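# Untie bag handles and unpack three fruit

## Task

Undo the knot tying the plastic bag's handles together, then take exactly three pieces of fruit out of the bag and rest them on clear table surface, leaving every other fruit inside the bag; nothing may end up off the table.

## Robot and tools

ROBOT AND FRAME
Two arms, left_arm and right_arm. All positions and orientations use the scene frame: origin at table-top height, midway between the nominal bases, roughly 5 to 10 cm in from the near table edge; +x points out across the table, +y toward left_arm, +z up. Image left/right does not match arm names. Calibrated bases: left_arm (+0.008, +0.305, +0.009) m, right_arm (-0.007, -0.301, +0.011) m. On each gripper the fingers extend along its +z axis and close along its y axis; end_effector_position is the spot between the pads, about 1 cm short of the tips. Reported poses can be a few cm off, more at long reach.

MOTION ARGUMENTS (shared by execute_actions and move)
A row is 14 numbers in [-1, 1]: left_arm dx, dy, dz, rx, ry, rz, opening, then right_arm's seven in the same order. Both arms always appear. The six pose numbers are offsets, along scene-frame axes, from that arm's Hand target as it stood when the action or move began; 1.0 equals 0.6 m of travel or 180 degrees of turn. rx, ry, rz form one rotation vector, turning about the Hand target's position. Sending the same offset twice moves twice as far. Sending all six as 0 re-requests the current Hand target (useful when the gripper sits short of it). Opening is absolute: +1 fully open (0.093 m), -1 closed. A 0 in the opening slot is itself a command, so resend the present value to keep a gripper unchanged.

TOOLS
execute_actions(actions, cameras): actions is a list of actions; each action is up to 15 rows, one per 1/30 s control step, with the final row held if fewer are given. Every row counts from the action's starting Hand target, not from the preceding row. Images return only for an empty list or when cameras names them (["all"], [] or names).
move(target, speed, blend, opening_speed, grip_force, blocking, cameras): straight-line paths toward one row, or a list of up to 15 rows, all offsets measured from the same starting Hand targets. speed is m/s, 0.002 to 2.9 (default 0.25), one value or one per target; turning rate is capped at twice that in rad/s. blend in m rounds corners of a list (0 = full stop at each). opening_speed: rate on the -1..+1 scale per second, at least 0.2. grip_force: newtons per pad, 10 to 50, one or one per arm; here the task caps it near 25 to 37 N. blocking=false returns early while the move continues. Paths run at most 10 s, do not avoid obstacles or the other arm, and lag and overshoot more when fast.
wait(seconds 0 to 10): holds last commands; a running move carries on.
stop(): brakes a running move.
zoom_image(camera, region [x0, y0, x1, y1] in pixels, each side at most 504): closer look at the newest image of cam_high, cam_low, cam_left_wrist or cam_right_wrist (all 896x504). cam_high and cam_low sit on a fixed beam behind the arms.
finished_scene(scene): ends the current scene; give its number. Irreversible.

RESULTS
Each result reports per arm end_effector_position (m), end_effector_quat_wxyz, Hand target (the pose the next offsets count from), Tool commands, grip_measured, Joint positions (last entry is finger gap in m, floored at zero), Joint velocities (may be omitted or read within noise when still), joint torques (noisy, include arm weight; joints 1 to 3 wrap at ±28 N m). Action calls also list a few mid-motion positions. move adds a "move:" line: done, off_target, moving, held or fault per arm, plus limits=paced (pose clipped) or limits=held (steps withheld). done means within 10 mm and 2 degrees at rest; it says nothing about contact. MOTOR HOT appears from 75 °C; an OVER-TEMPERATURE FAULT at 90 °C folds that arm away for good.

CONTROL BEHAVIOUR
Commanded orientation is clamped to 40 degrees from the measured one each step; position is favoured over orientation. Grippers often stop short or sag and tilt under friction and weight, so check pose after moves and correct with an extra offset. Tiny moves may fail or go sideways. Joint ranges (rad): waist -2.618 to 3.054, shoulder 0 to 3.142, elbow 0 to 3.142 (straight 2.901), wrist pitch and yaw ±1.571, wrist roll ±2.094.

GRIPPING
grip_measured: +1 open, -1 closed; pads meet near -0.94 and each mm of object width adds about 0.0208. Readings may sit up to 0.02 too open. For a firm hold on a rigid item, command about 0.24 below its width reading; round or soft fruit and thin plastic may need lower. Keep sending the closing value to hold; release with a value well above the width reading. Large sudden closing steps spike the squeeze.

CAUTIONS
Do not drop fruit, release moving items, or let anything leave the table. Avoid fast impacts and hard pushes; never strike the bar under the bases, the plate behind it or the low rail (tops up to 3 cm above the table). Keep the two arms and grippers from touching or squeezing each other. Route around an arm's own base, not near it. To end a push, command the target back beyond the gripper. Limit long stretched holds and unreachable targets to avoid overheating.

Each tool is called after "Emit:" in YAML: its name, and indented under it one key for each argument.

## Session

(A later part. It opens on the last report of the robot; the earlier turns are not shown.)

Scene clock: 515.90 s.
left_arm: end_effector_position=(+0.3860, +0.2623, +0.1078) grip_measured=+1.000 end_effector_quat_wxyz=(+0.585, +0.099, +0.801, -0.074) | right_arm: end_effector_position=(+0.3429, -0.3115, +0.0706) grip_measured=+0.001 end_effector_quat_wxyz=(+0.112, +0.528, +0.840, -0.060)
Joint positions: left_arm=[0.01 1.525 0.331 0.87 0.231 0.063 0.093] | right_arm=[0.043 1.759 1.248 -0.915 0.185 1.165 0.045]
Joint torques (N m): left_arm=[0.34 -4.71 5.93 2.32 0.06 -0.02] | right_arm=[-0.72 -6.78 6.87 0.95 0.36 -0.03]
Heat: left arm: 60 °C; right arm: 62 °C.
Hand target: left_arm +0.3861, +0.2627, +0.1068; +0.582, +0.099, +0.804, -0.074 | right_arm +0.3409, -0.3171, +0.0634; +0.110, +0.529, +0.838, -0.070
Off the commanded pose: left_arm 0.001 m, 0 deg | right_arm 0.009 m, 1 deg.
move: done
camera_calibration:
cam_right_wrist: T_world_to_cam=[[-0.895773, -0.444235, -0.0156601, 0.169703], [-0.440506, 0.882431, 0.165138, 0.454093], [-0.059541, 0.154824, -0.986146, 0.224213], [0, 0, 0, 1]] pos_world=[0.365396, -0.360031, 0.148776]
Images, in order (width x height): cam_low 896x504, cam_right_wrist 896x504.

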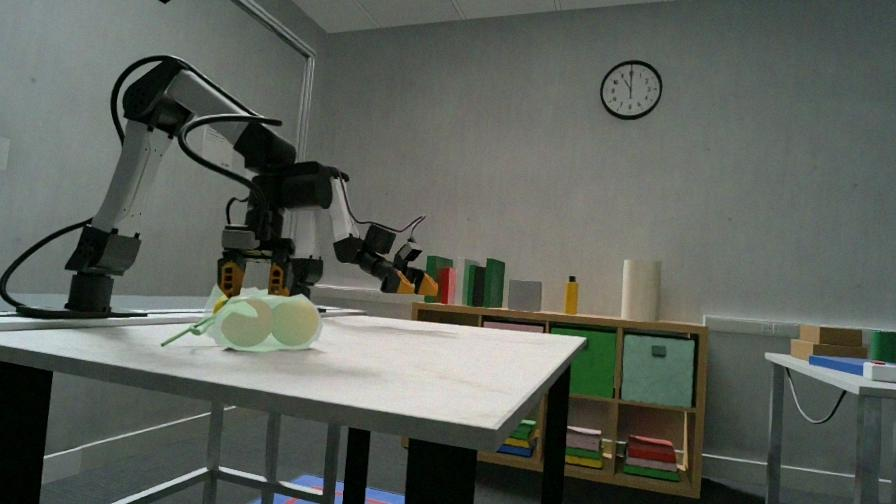

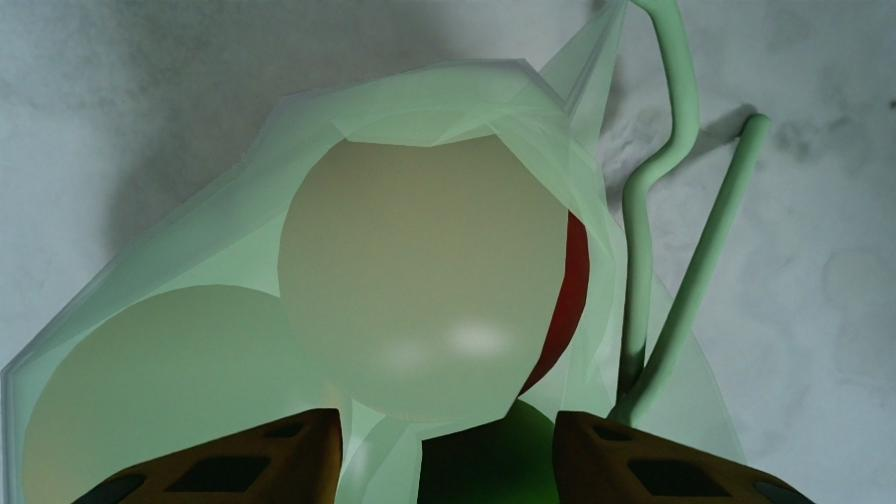

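Emit:
move:
  target: [0,0,0,0,0,0,1,0,0,-0.008,0,0,0,-1]
  speed: 0.08
  opening_speed: 0.6
  cameras: ["cam_right_wrist","cam_low"]

Emit:
zoom_image:
  camera: "cam_low"
  region: [180, 230, 360, 370]

Scene clock: 527.10 s.
left_arm: end_effector_position=(+0.3860, +0.2623, +0.1078) grip_measured=+1.000 end_effector_quat_wxyz=(+0.585, +0.099, +0.801, -0.074) | right_arm: end_effector_position=(+0.3447, -0.3116, +0.0682) grip_measured=-0.981 end_effector_quat_wxyz=(+0.117, +0.528, +0.839, -0.057)
Joint positions: left_arm=[0.01 1.525 0.331 0.87 0.231 0.063 0.093] | right_arm=[0.043 1.759 1.236 -0.892 0.186 1.165 0]
Joint torques (N m): left_arm=[0.32 -4.74 5.97 2.33 0.04 -0.02] | right_arm=[-0.8 -6.3 6.72 0.93 0.33 -0.04]
Heat: left arm: 60 °C; right arm: 61 °C.
Hand target: left_arm +0.3861, +0.2627, +0.1068; +0.582, +0.099, +0.804, -0.074 | right_arm +0.3408, -0.3171, +0.0586; +0.110, +0.529, +0.838, -0.070
Off the commanded pose: left_arm 0.001 m, 0 deg | right_arm 0.012 m, 2 deg.
move: off_target (right_arm)
camera_calibration:
cam_right_wrist: T_world_to_cam=[[-0.895335, -0.444629, -0.0260855, 0.171663], [-0.442774, 0.882198, 0.160245, 0.45641], [-0.048237, 0.155023, -0.986733, 0.218122], [0, 0, 0, 1]] pos_world=[0.366303, -0.360131, 0.146569]
Images, in order (width x height): cam_low 896x504, cam_right_wrist 896x504.

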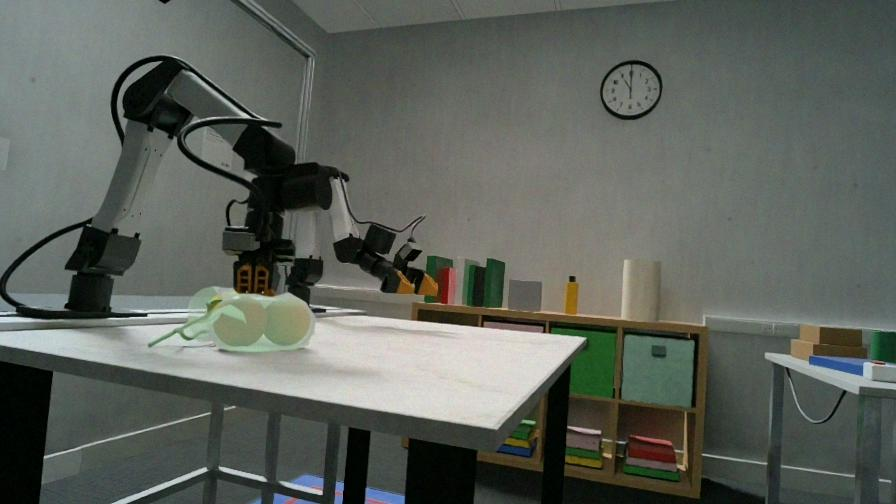

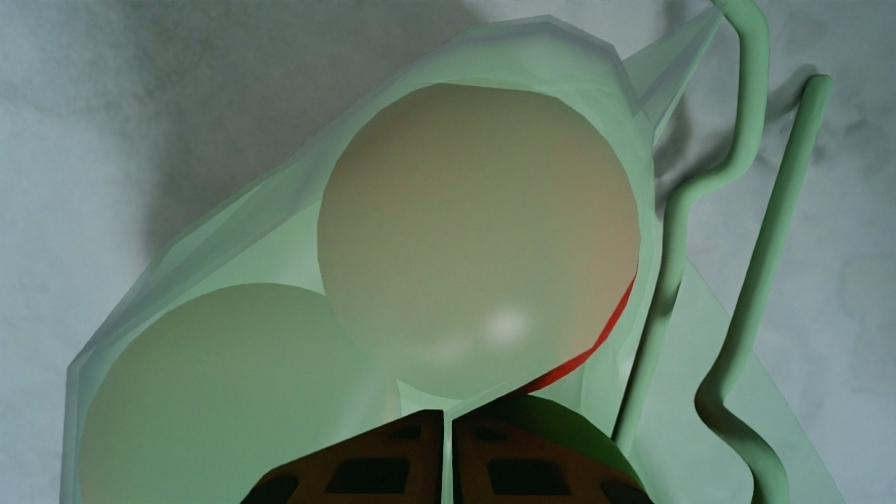

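Scaled by 2.800 from the camera's 896x504 image, which has a finer 1280x720 frame.

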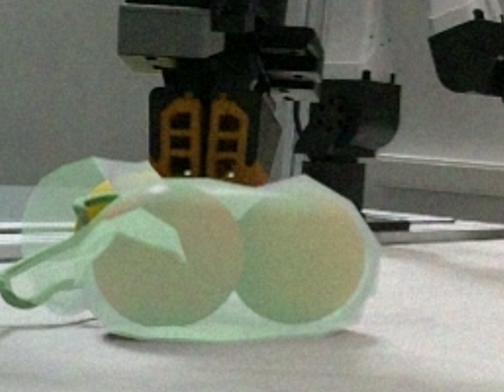

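Emit:
move:
  target: [0,0,0,0,0,0,1,0.02,0,0.09,0,0,0,-1]
  speed: 0.08
  cameras: ["cam_right_wrist","cam_low","cam_high"]

Emit:
zoom_image:
  camera: "cam_low"
  region: [180, 230, 360, 370]

Emit:
zoom_image:
  camera: "cam_high"
  region: [340, 140, 460, 250]

Scene clock: 535.47 s.
left_arm: end_effector_position=(+0.3860, +0.2623, +0.1078) grip_measured=+1.000 end_effector_quat_wxyz=(+0.585, +0.099, +0.801, -0.074) | right_arm: end_effector_position=(+0.3508, -0.3112, +0.1099) grip_measured=-0.981 end_effector_quat_wxyz=(+0.111, +0.528, +0.840, -0.061)
Joint positions: left_arm=[0.01 1.525 0.331 0.87 0.231 0.063 0.093] | right_arm=[0.039 1.759 1.408 -1.078 0.186 1.162 0]
Joint torques (N m): left_arm=[0.38 -4.79 5.97 2.31 0.06 -0.03] | right_arm=[-1.06 -6.82 11.26 0.54 0.32 -0.11]
Heat: left arm: 60 °C; right arm: 61 °C.
Hand target: left_arm +0.3861, +0.2627, +0.1068; +0.582, +0.099, +0.804, -0.074 | right_arm +0.3530, -0.3172, +0.1127; +0.110, +0.530, +0.838, -0.070
Off the commanded pose: left_arm 0.001 m, 0 deg | right_arm 0.007 m, 1 deg.
move: done
camera_calibration:
cam_right_wrist: T_world_to_cam=[[-0.896415, -0.443045, -0.0123464, 0.177794], [-0.438796, 0.883205, 0.165551, 0.450396], [-0.0624422, 0.15382, -0.986124, 0.264009], [0, 0, 0, 1]] pos_world=[0.373495, -0.359631, 0.187977]
Images, in order (width x height): cam_high 896x504, cam_low 896x504, cam_right_wrist 896x504.

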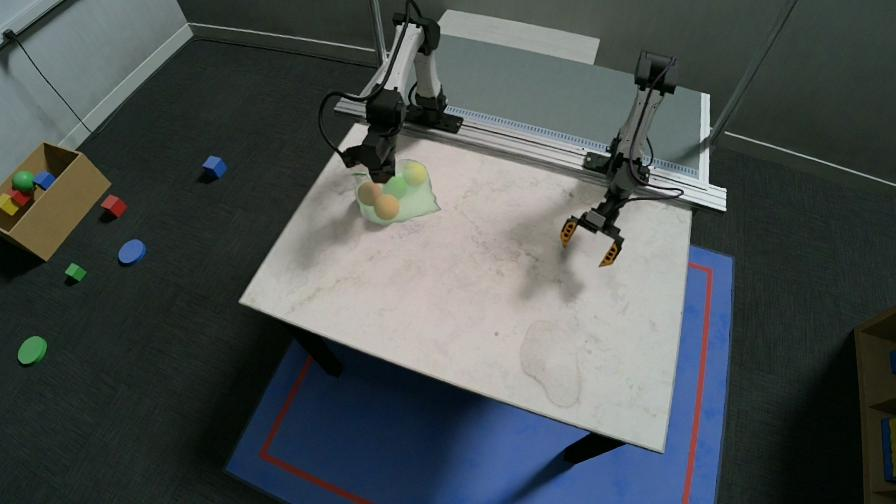

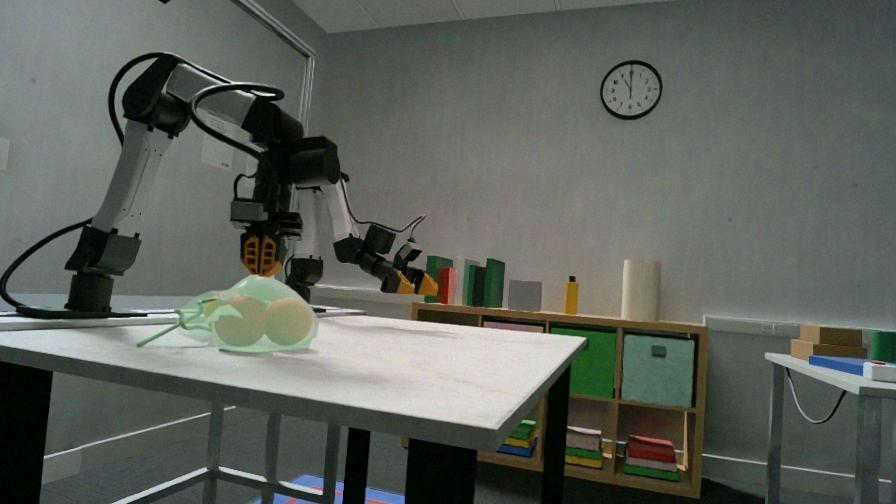

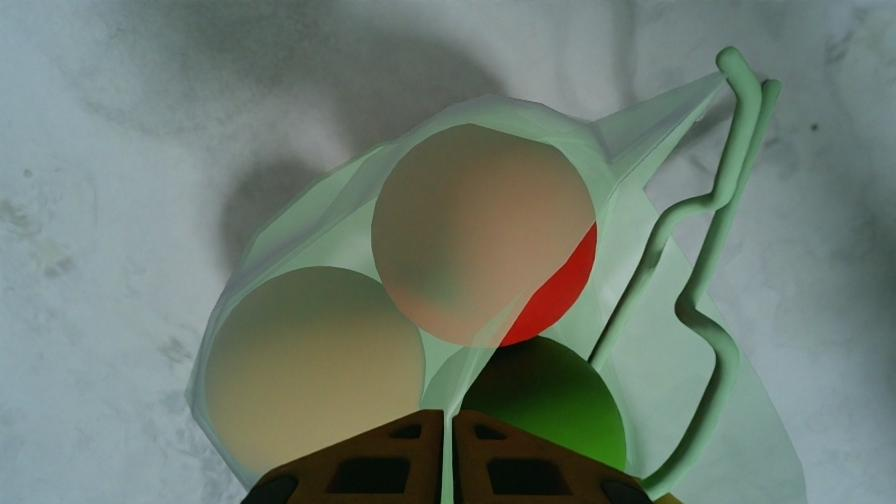

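Scaled by 2.800 from the camera's 896x504 image, which has a finer 1280x720 frame.

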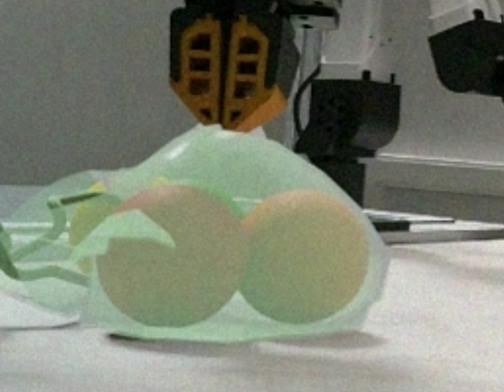

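Scaled by 4.200 from the camera's 896x504 image, which has a finer 1280x720 frame.

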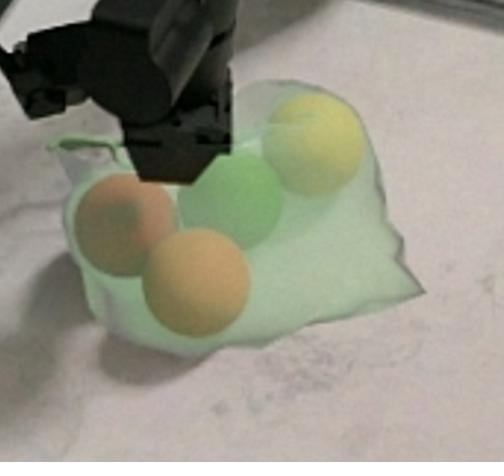

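Emit:
move:
  target:
    - [0,0,0,0,0,0,1,0.05,0.01,0.05,0,0,0,-1]
    - [0,0,0,0,0,0,1,0.14,0.02,0.05,0,0,0,-1]
  speed: 0.1
  blend: 0.02
  cameras: ["cam_right_wrist","cam_low","cam_high"]

Emit:
zoom_image:
  camera: "cam_low"
  region: [180, 230, 360, 370]

Emit:
zoom_image:
  camera: "cam_high"
  region: [340, 140, 460, 250]

Scene clock: 548.57 s.
left_arm: end_effector_position=(+0.3860, +0.2623, +0.1078) grip_measured=+1.000 end_effector_quat_wxyz=(+0.585, +0.099, +0.801, -0.074) | right_arm: end_effector_position=(+0.4351, -0.3032, +0.1415) grip_measured=-0.983 end_effector_quat_wxyz=(+0.109, +0.527, +0.841, -0.062)
Joint positions: left_arm=[0.01 1.525 0.331 0.87 0.231 0.063 0.093] | right_arm=[0.045 2.109 2.023 -1.347 0.186 1.165 0]
Joint torques (N m): left_arm=[0.36 -4.72 5.97 2.33 0.05 -0.02] | right_arm=[-0.16 -9.35 11.49 0.53 0.34 0.06]
Heat: left arm: 60 °C; right arm: 61 °C.
Hand target: left_arm +0.3861, +0.2627, +0.1068; +0.582, +0.099, +0.804, -0.074 | right_arm +0.4369, -0.3051, +0.1426; +0.110, +0.529, +0.838, -0.070
Off the commanded pose: left_arm 0.001 m, 0 deg | right_arm 0.003 m, 1 deg.
move: done
camera_calibration:
cam_right_wrist: T_world_to_cam=[[-0.89498, -0.446007, -0.00941172, 0.255439], [-0.441146, 0.881694, 0.167348, 0.475387], [-0.0663403, 0.153925, -0.985853, 0.300888], [0, 0, 0, 1]] pos_world=[0.458289, -0.351533, 0.21948]
Images, in order (width x height): cam_high 896x504, cam_low 896x504, cam_right_wrist 896x504.

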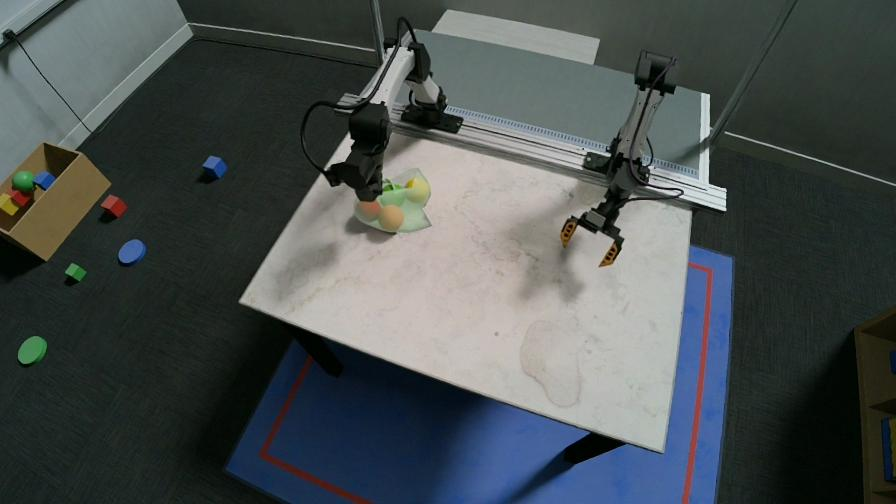

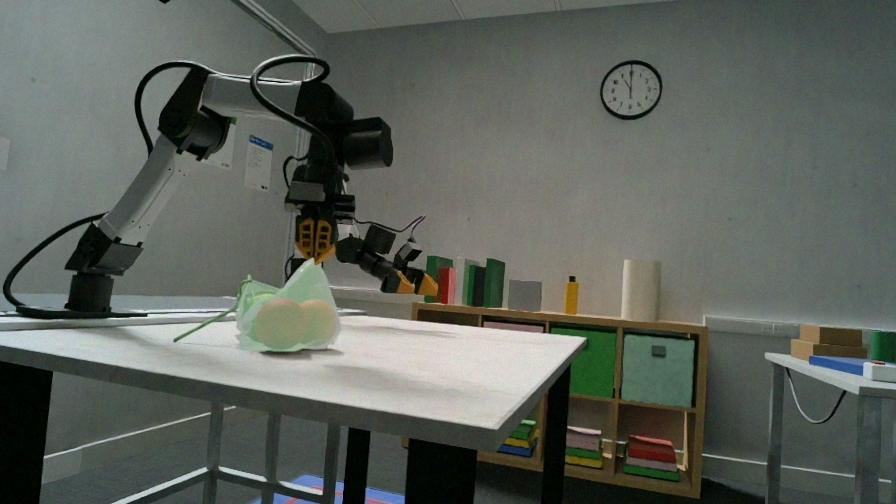

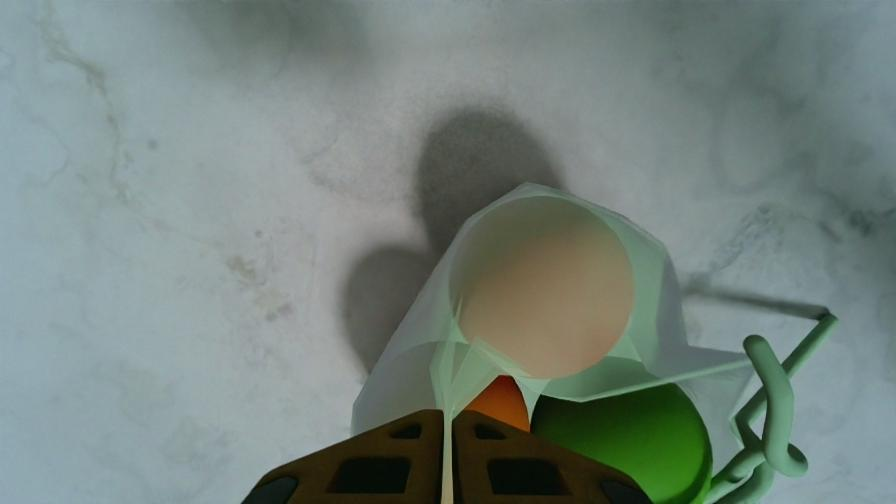

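Scaled by 2.800 from the camera's 896x504 image, which has a finer 1280x720 frame.

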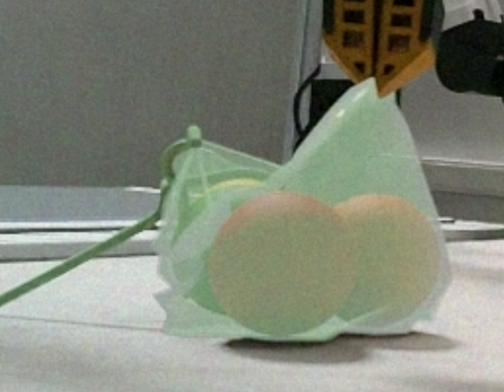

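Scaled by 4.200 from the camera's 896x504 image, which has a finer 1280x720 frame.

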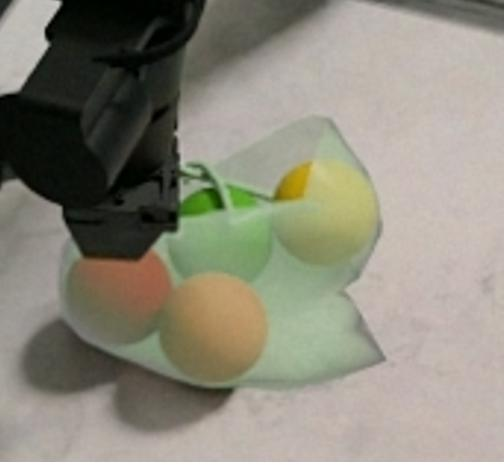

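Emit:
move:
  target:
    - [0,0,0,0,0,0,1,0.075,0.01,-0.02,0,0,0,-1]
    - [0,0,0,0,0,0,1,0.09,0.01,-0.1,0,0,0,-1]
  speed: 0.1
  blend: 0.01
  cameras: ["cam_right_wrist","cam_low","cam_high"]

Emit:
zoom_image:
  camera: "cam_low"
  region: [180, 230, 360, 370]

Emit:
zoom_image:
  camera: "cam_high"
  region: [340, 140, 460, 250]

Scene clock: 560.83 s.
left_arm: end_effector_position=(+0.3860, +0.2623, +0.1078) grip_measured=+1.000 end_effector_quat_wxyz=(+0.585, +0.099, +0.801, -0.074) | right_arm: end_effector_position=(+0.4905, -0.2968, +0.0929) grip_measured=-0.983 end_effector_quat_wxyz=(+0.111, +0.527, +0.840, -0.060)
Joint positions: left_arm=[0.01 1.525 0.331 0.87 0.231 0.063 0.093] | right_arm=[0.056 2.379 2.282 -1.334 0.187 1.177 0]
Joint torques (N m): left_arm=[0.34 -4.71 5.97 2.32 0.07 -0.03] | right_arm=[-0.08 -11.62 7.28 0.92 0.35 0.1]
Heat: left arm: 60 °C; right arm: 64 °C.
Hand target: left_arm +0.3861, +0.2627, +0.1068; +0.582, +0.099, +0.804, -0.074 | right_arm +0.4909, -0.2992, +0.0826; +0.110, +0.529, +0.838, -0.070
Off the commanded pose: left_arm 0.001 m, 0 deg | right_arm 0.011 m, 1 deg.
move: off_target (right_arm)
camera_calibration:
cam_right_wrist: T_world_to_cam=[[-0.895077, -0.445678, -0.0144347, 0.307952], [-0.441701, 0.88172, 0.165742, 0.502738], [-0.0611402, 0.154727, -0.986064, 0.253388], [0, 0, 0, 1]] pos_world=[0.513193, -0.345232, 0.170977]
Images, in order (width x height): cam_high 896x504, cam_low 896x504, cam_right_wrist 896x504.

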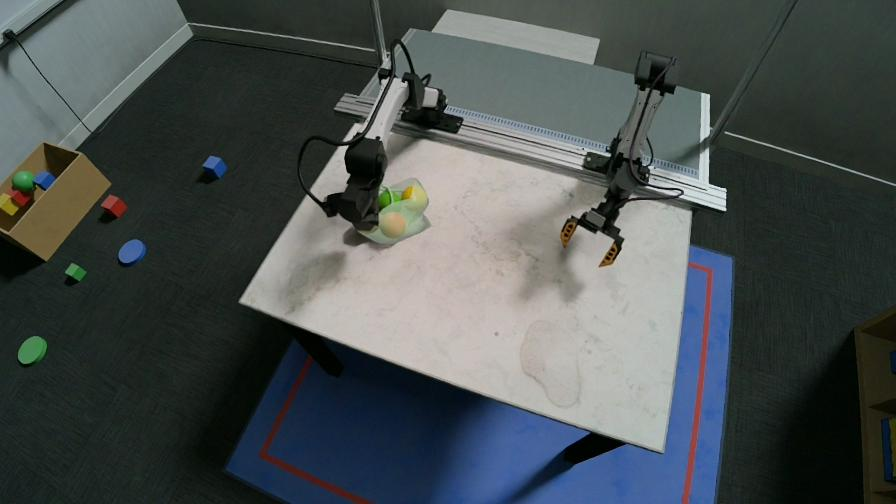

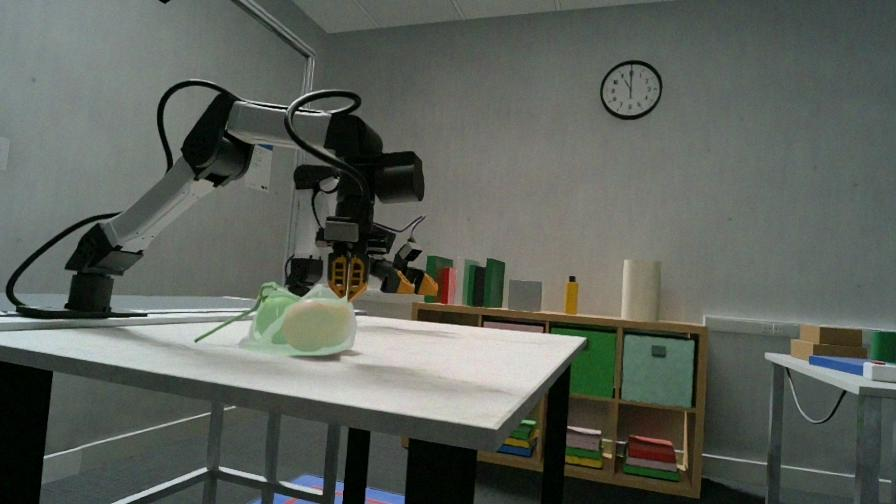

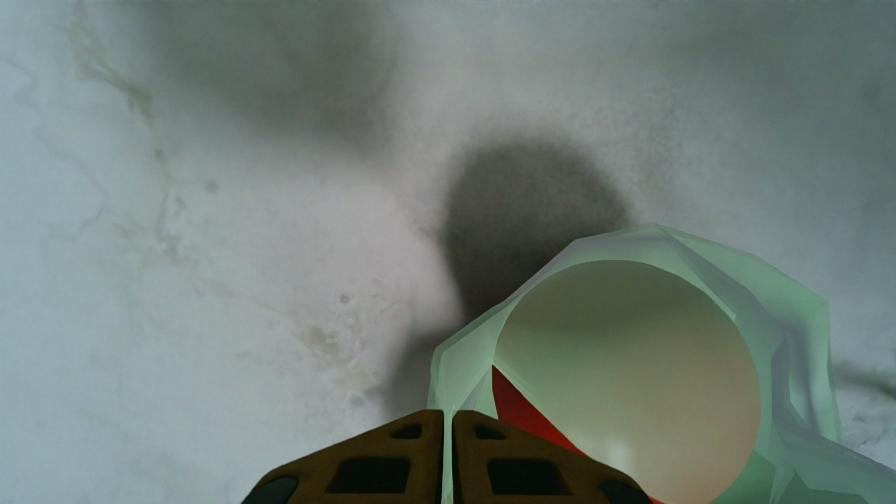

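Scaled by 2.800 from the camera's 896x504 image, which has a finer 1280x720 frame.

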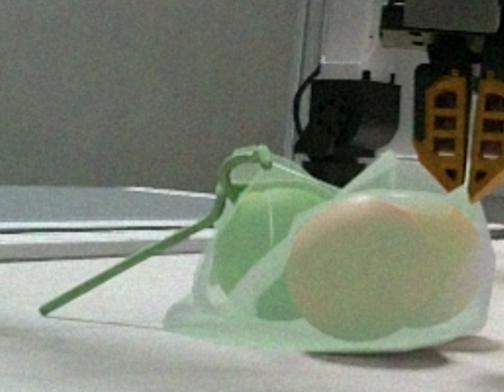

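Scaled by 4.200 from the camera's 896x504 image, which has a finer 1280x720 frame.

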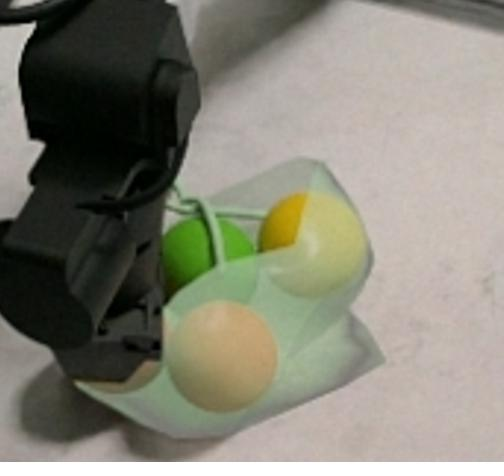

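Emit:
move:
  target:
    - [0,0,0,0,0,0,1,0,0,0,0,0,0,-0.3]
    - [0,0,0,0,0,0,1,0,0,0.1,0,0,0,-0.3]
    - [0,0,0,0,0,0,1,-0.218,0.065,0.33,-0.0313,-0.0496,0.3574,1]
  speed: [0.1,0.15,0.3]
  blend: [0,0.03,0]
  cameras: ["cam_right_wrist","cam_high"]

Emit:
zoom_image:
  camera: "cam_right_wrist"
  region: [240, 60, 680, 420]

Emit:
zoom_image:
  camera: "cam_high"
  region: [340, 140, 460, 250]

Scene clock: 578.13 s.
left_arm: end_effector_position=(+0.3860, +0.2623, +0.1078) grip_measured=+1.000 end_effector_quat_wxyz=(+0.585, +0.099, +0.801, -0.074) | right_arm: end_effector_position=(+0.3691, -0.2568, +0.2783) grip_measured=+1.000 end_effector_quat_wxyz=(+0.221, +0.000, +0.975, -0.002)
Joint positions: left_arm=[0.01 1.525 0.331 0.87 0.231 0.063 0.093] | right_arm=[0.083 1.634 1.879 -1.343 0.008 0.099 0.093]
Joint torques (N m): left_arm=[0.34 -4.77 5.89 2.31 0.05 -0.03] | right_arm=[-1.1 -9.18 7.17 1.37 -0.03 -0.07]
Heat: left arm: 60 °C; right arm: 61 °C.
Hand target: left_arm +0.3861, +0.2627, +0.1068; +0.582, +0.099, +0.804, -0.074 | right_arm +0.3601, -0.2601, +0.2807; +0.217, +0.000, +0.976, +0.000
Off the commanded pose: left_arm 0.001 m, 0 deg | right_arm 0.010 m, 1 deg.
move: done; blend cut to 0.0299 m at target 2
camera_calibration:
cam_right_wrist: T_world_to_cam=[[0.00810543, -0.999929, 0.00877635, -0.262368], [-0.999655, -0.00832176, -0.0248999, 0.413613], [0.0249712, -0.0085715, -0.999651, 0.352674], [0, 0, 0, 1]] pos_world=[0.40679, -0.255885, 0.365152]
Images, in order (width x height): cam_high 896x504, cam_right_wrist 896x504.

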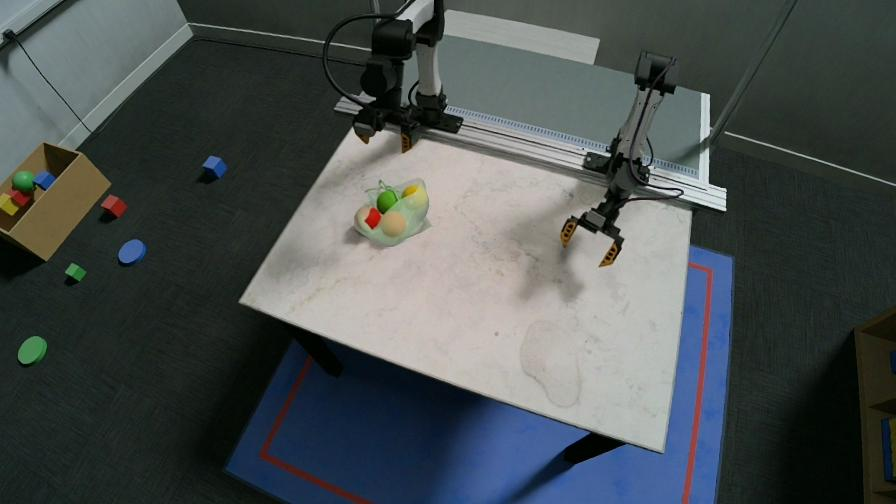

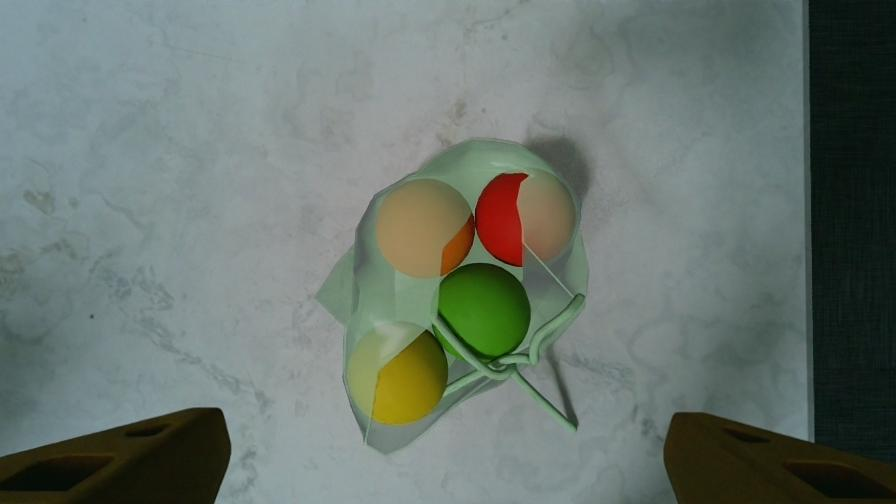

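Scaled by 1.145 from the camera's 896x504 image, which has a finer 1280x720 frame.

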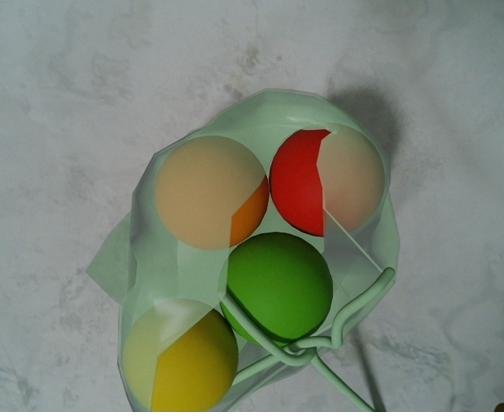

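Scaled by 4.200 from the camera's 896x504 image, which has a finer 1280x720 frame.

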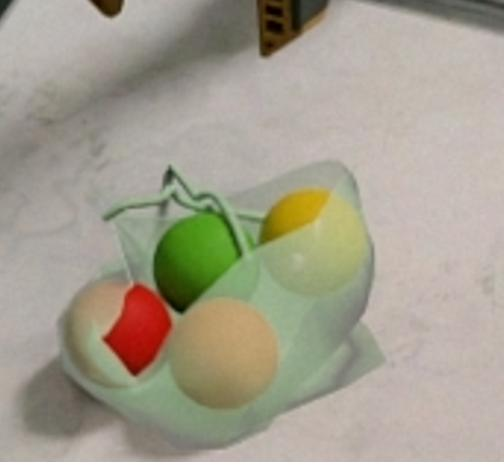

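Emit:
zoom_image:
  camera: "cam_right_wrist"
  region: [340, 250, 600, 460]

Scaled by 1.938 from the camera's 896x504 image, which has a finer 1280x720 frame.

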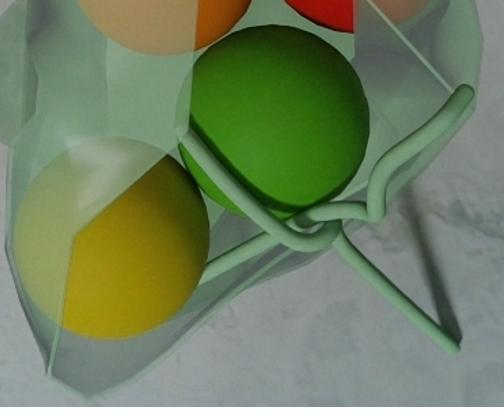

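Emit:
move:
  target: [0,0,0,0,0,0,1,-0.017,-0.02,-0.255,-0.0283,0.0685,0.2489,-0.32]
  speed: 0.2
  cameras: ["cam_right_wrist"]

Scene clock: 615.90 s.
left_arm: end_effector_position=(+0.3860, +0.2623, +0.1078) grip_measured=+1.000 end_effector_quat_wxyz=(+0.585, +0.099, +0.801, -0.074) | right_arm: end_effector_position=(+0.3494, -0.2694, +0.1343) grip_measured=-0.319 end_effector_quat_wxyz=(+0.099, -0.382, +0.918, +0.034)
Joint positions: left_arm=[0.01 1.525 0.331 0.87 0.231 0.063 0.093] | right_arm=[-0.021 1.71 1.448 -1.125 -0.184 -0.783 0.03]
Joint torques (N m): left_arm=[0.39 -4.75 5.86 2.32 0.06 -0.02] | right_arm=[-1.2 -6.83 7.2 1.08 -0.26 -0.1]
Heat: left arm: 60 °C; right arm: 58 °C.
Hand target: left_arm +0.3861, +0.2627, +0.1068; +0.582, +0.099, +0.804, -0.074 | right_arm +0.3499, -0.2721, +0.1276; +0.097, -0.380, +0.919, +0.040
Off the commanded pose: left_arm 0.001 m, 0 deg | right_arm 0.007 m, 1 deg.
move: done
camera_calibration:
cam_right_wrist: T_world_to_cam=[[0.71454, -0.699444, 0.0145157, -0.440169], [-0.686249, -0.696726, 0.208891, 0.0638733], [-0.135994, -0.159223, -0.977831, 0.221809], [0, 0, 0, 1]] pos_world=[0.388516, -0.228054, 0.209939]
Images, in order (width x height): cam_right_wrist 896x504.

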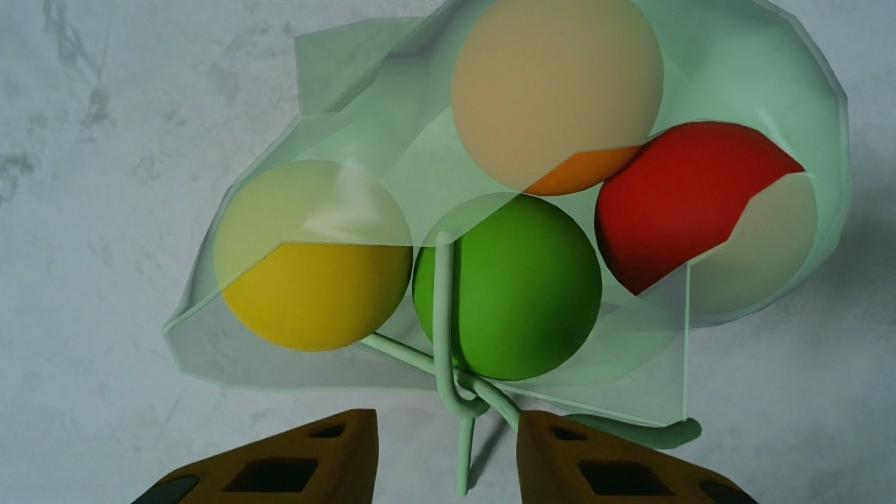

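Emit:
move:
  target: [0,0,0,0,0,0,1,-0.013,-0.0125,-0.1,0,0,0,-0.52]
  speed: 0.1
  cameras: ["cam_right_wrist","cam_low"]

Emit:
zoom_image:
  camera: "cam_low"
  region: [180, 230, 360, 370]

Scene clock: 666.90 s.
left_arm: end_effector_position=(+0.3860, +0.2623, +0.1078) grip_measured=+1.000 end_effector_quat_wxyz=(+0.585, +0.099, +0.801, -0.074) | right_arm: end_effector_position=(+0.3431, -0.2772, +0.0748) grip_measured=-0.519 end_effector_quat_wxyz=(+0.099, -0.382, +0.918, +0.034)
Joint positions: left_arm=[0.01 1.525 0.331 0.87 0.231 0.063 0.093] | right_arm=[-0.038 1.725 1.224 -0.89 -0.187 -0.799 0.02]
Joint torques (N m): left_arm=[0.31 -4.77 5.9 2.33 0.06 -0.03] | right_arm=[-1.05 -6.69 6.95 1.12 -0.24 -0.05]
Heat: left arm: 61 °C; right arm: 57 °C.
Hand target: left_arm +0.3861, +0.2627, +0.1068; +0.582, +0.099, +0.804, -0.074 | right_arm +0.3421, -0.2796, +0.0677; +0.097, -0.380, +0.919, +0.040
Off the commanded pose: left_arm 0.001 m, 0 deg | right_arm 0.008 m, 1 deg.
move: done
camera_calibration:
cam_right_wrist: T_world_to_cam=[[0.714537, -0.699432, 0.015239, -0.440294], [-0.686392, -0.696671, 0.208603, 0.0665661], [-0.135287, -0.159515, -0.977882, 0.161282], [0, 0, 0, 1]] pos_world=[0.382116, -0.235854, 0.150538]
Images, in order (width x height): cam_low 896x504, cam_right_wrist 896x504.

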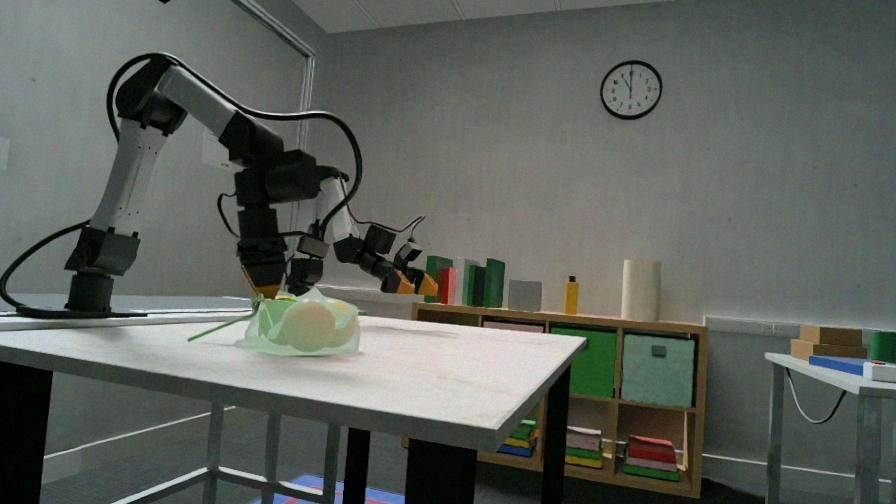

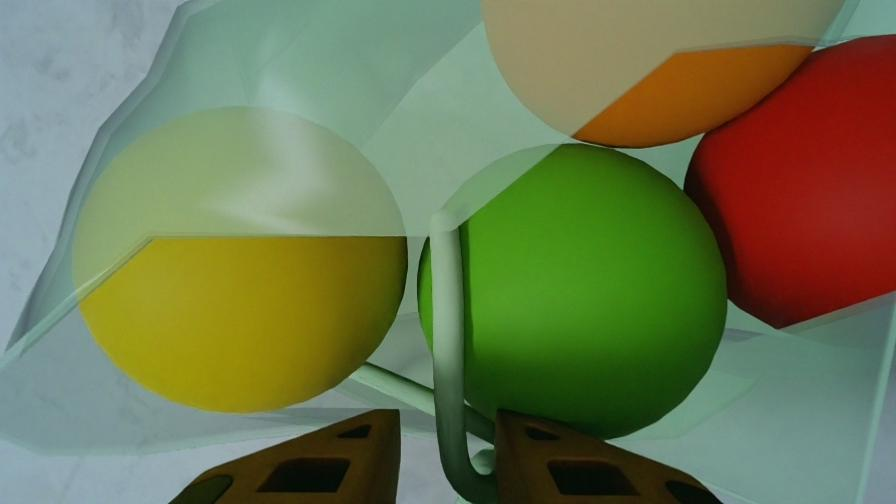

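Scaled by 2.800 from the camera's 896x504 image, which has a finer 1280x720 frame.

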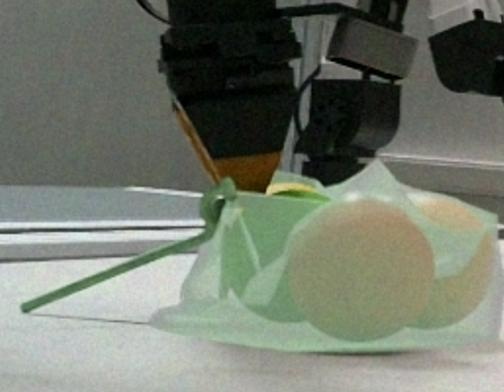

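Emit:
move:
  target:
    - [0,0,0,0,0,0,1,0.012,0.013,-0.007,0,0,0,-0.52]
    - [0,0,0,0,0,0,1,0.012,0.013,-0.009,0,0,0,-1]
  speed: 0.06
  opening_speed: 0.5
  cameras: ["cam_right_wrist","cam_low"]

Scene clock: 678.23 s.
left_arm: end_effector_position=(+0.3860, +0.2623, +0.1078) grip_measured=+1.000 end_effector_quat_wxyz=(+0.585, +0.099, +0.801, -0.074) | right_arm: end_effector_position=(+0.3462, -0.2735, +0.0666) grip_measured=-0.922 end_effector_quat_wxyz=(+0.096, -0.382, +0.918, +0.037)
Joint positions: left_arm=[0.01 1.525 0.331 0.87 0.231 0.063 0.093] | right_arm=[-0.026 1.752 1.224 -0.869 -0.187 -0.789 0.001]
Joint torques (N m): left_arm=[0.32 -4.82 5.9 2.3 0.05 -0.02] | right_arm=[0.03 -6.5 8.4 1.09 -0.22 0.09]
Heat: left arm: 61 °C; right arm: 58 °C.
Hand target: left_arm +0.3861, +0.2627, +0.1068; +0.582, +0.099, +0.804, -0.074 | right_arm +0.3493, -0.2718, +0.0623; +0.097, -0.380, +0.919, +0.040
Off the commanded pose: left_arm 0.001 m, 0 deg | right_arm 0.006 m, 0 deg.
move: done
camera_calibration:
cam_right_wrist: T_world_to_cam=[[0.715672, -0.698394, 0.00770473, -0.439485], [-0.683601, -0.698166, 0.212728, 0.0712826], [-0.143189, -0.157511, -0.977081, 0.157531], [0, 0, 0, 1]] pos_world=[0.385813, -0.232354, 0.142143]
Images, in order (width x height): cam_low 896x504, cam_right_wrist 896x504.

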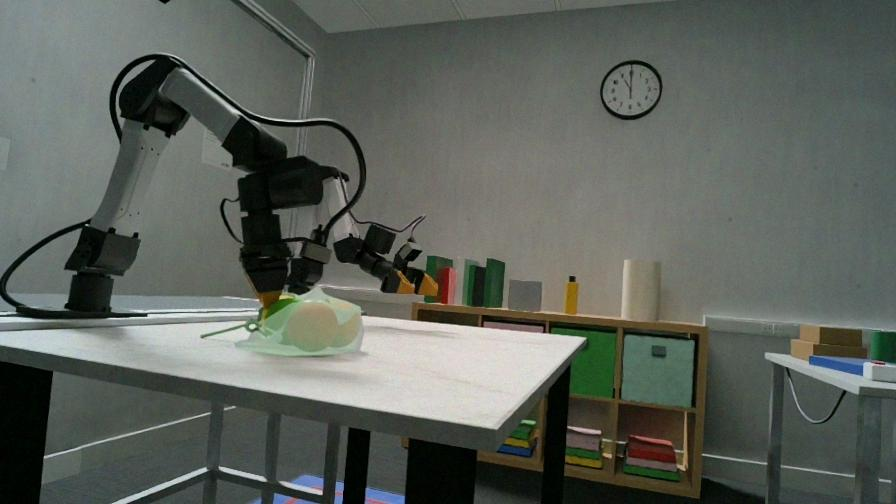

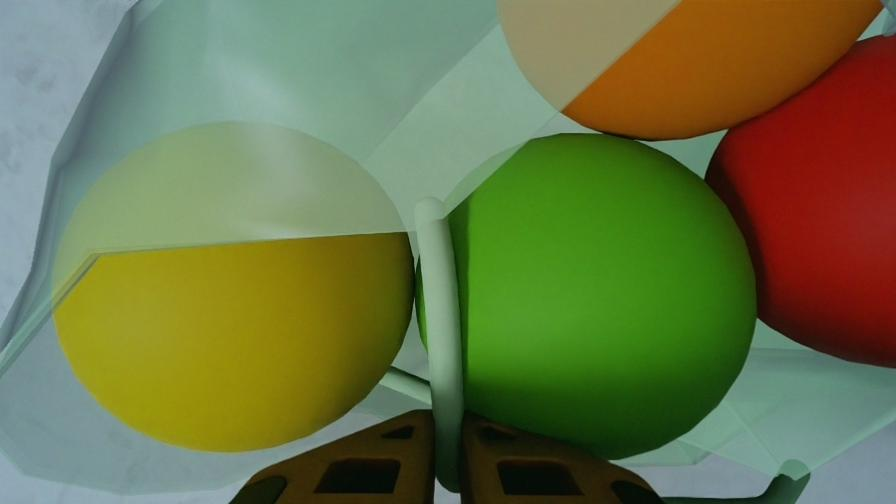

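Emit:
move:
  target: [0,0,0,0,0,0,1,0,0.02,0.1,0,0,0,-1]
  speed: 0.08
  cameras: ["cam_right_wrist","cam_high"]

Scene clock: 686.57 s.
left_arm: end_effector_position=(+0.3860, +0.2623, +0.1078) grip_measured=+1.000 end_effector_quat_wxyz=(+0.585, +0.099, +0.801, -0.074) | right_arm: end_effector_position=(+0.3458, -0.2618, +0.1031) grip_measured=-0.922 end_effector_quat_wxyz=(+0.078, -0.381, +0.920, +0.047)
Joint positions: left_arm=[0.01 1.525 0.331 0.87 0.231 0.063 0.093] | right_arm=[0.003 1.752 1.38 -1.061 -0.187 -0.76 0.001]
Joint torques (N m): left_arm=[0.38 -4.83 5.9 2.32 0.05 -0.01] | right_arm=[0.16 -11.41 11.45 0.59 -0.14 0.07]
Heat: left arm: 61 °C; right arm: 58 °C.
Hand target: left_arm +0.3861, +0.2627, +0.1068; +0.582, +0.099, +0.804, -0.074 | right_arm +0.3493, -0.2598, +0.1222; +0.097, -0.380, +0.919, +0.040
Off the commanded pose: left_arm 0.001 m, 0 deg | right_arm 0.020 m, 2 deg.
move: off_target (right_arm)
camera_calibration:
cam_right_wrist: T_world_to_cam=[[0.714552, -0.699124, -0.0253065, -0.427655], [-0.67498, -0.698481, 0.237753, 0.0658582], [-0.183895, -0.152805, -0.970996, 0.209632], [0, 0, 0, 1]] pos_world=[0.388585, -0.22095, 0.177071]
Images, in order (width x height): cam_high 896x504, cam_right_wrist 896x504.

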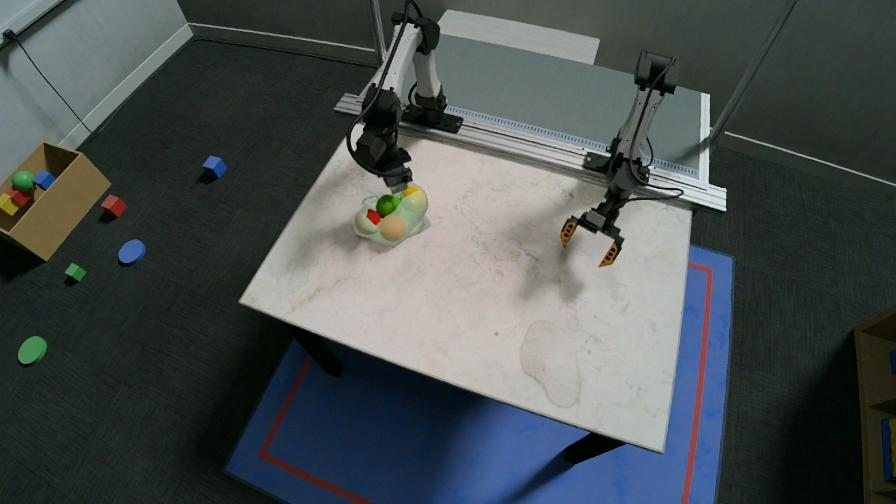

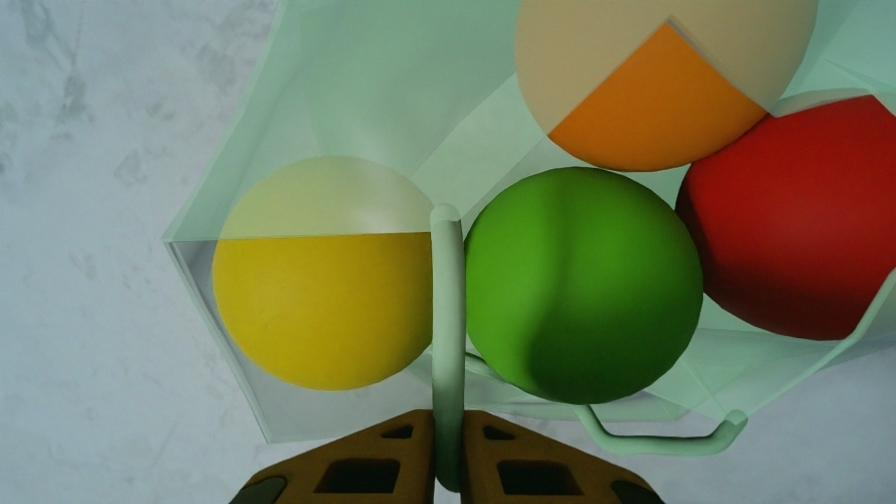

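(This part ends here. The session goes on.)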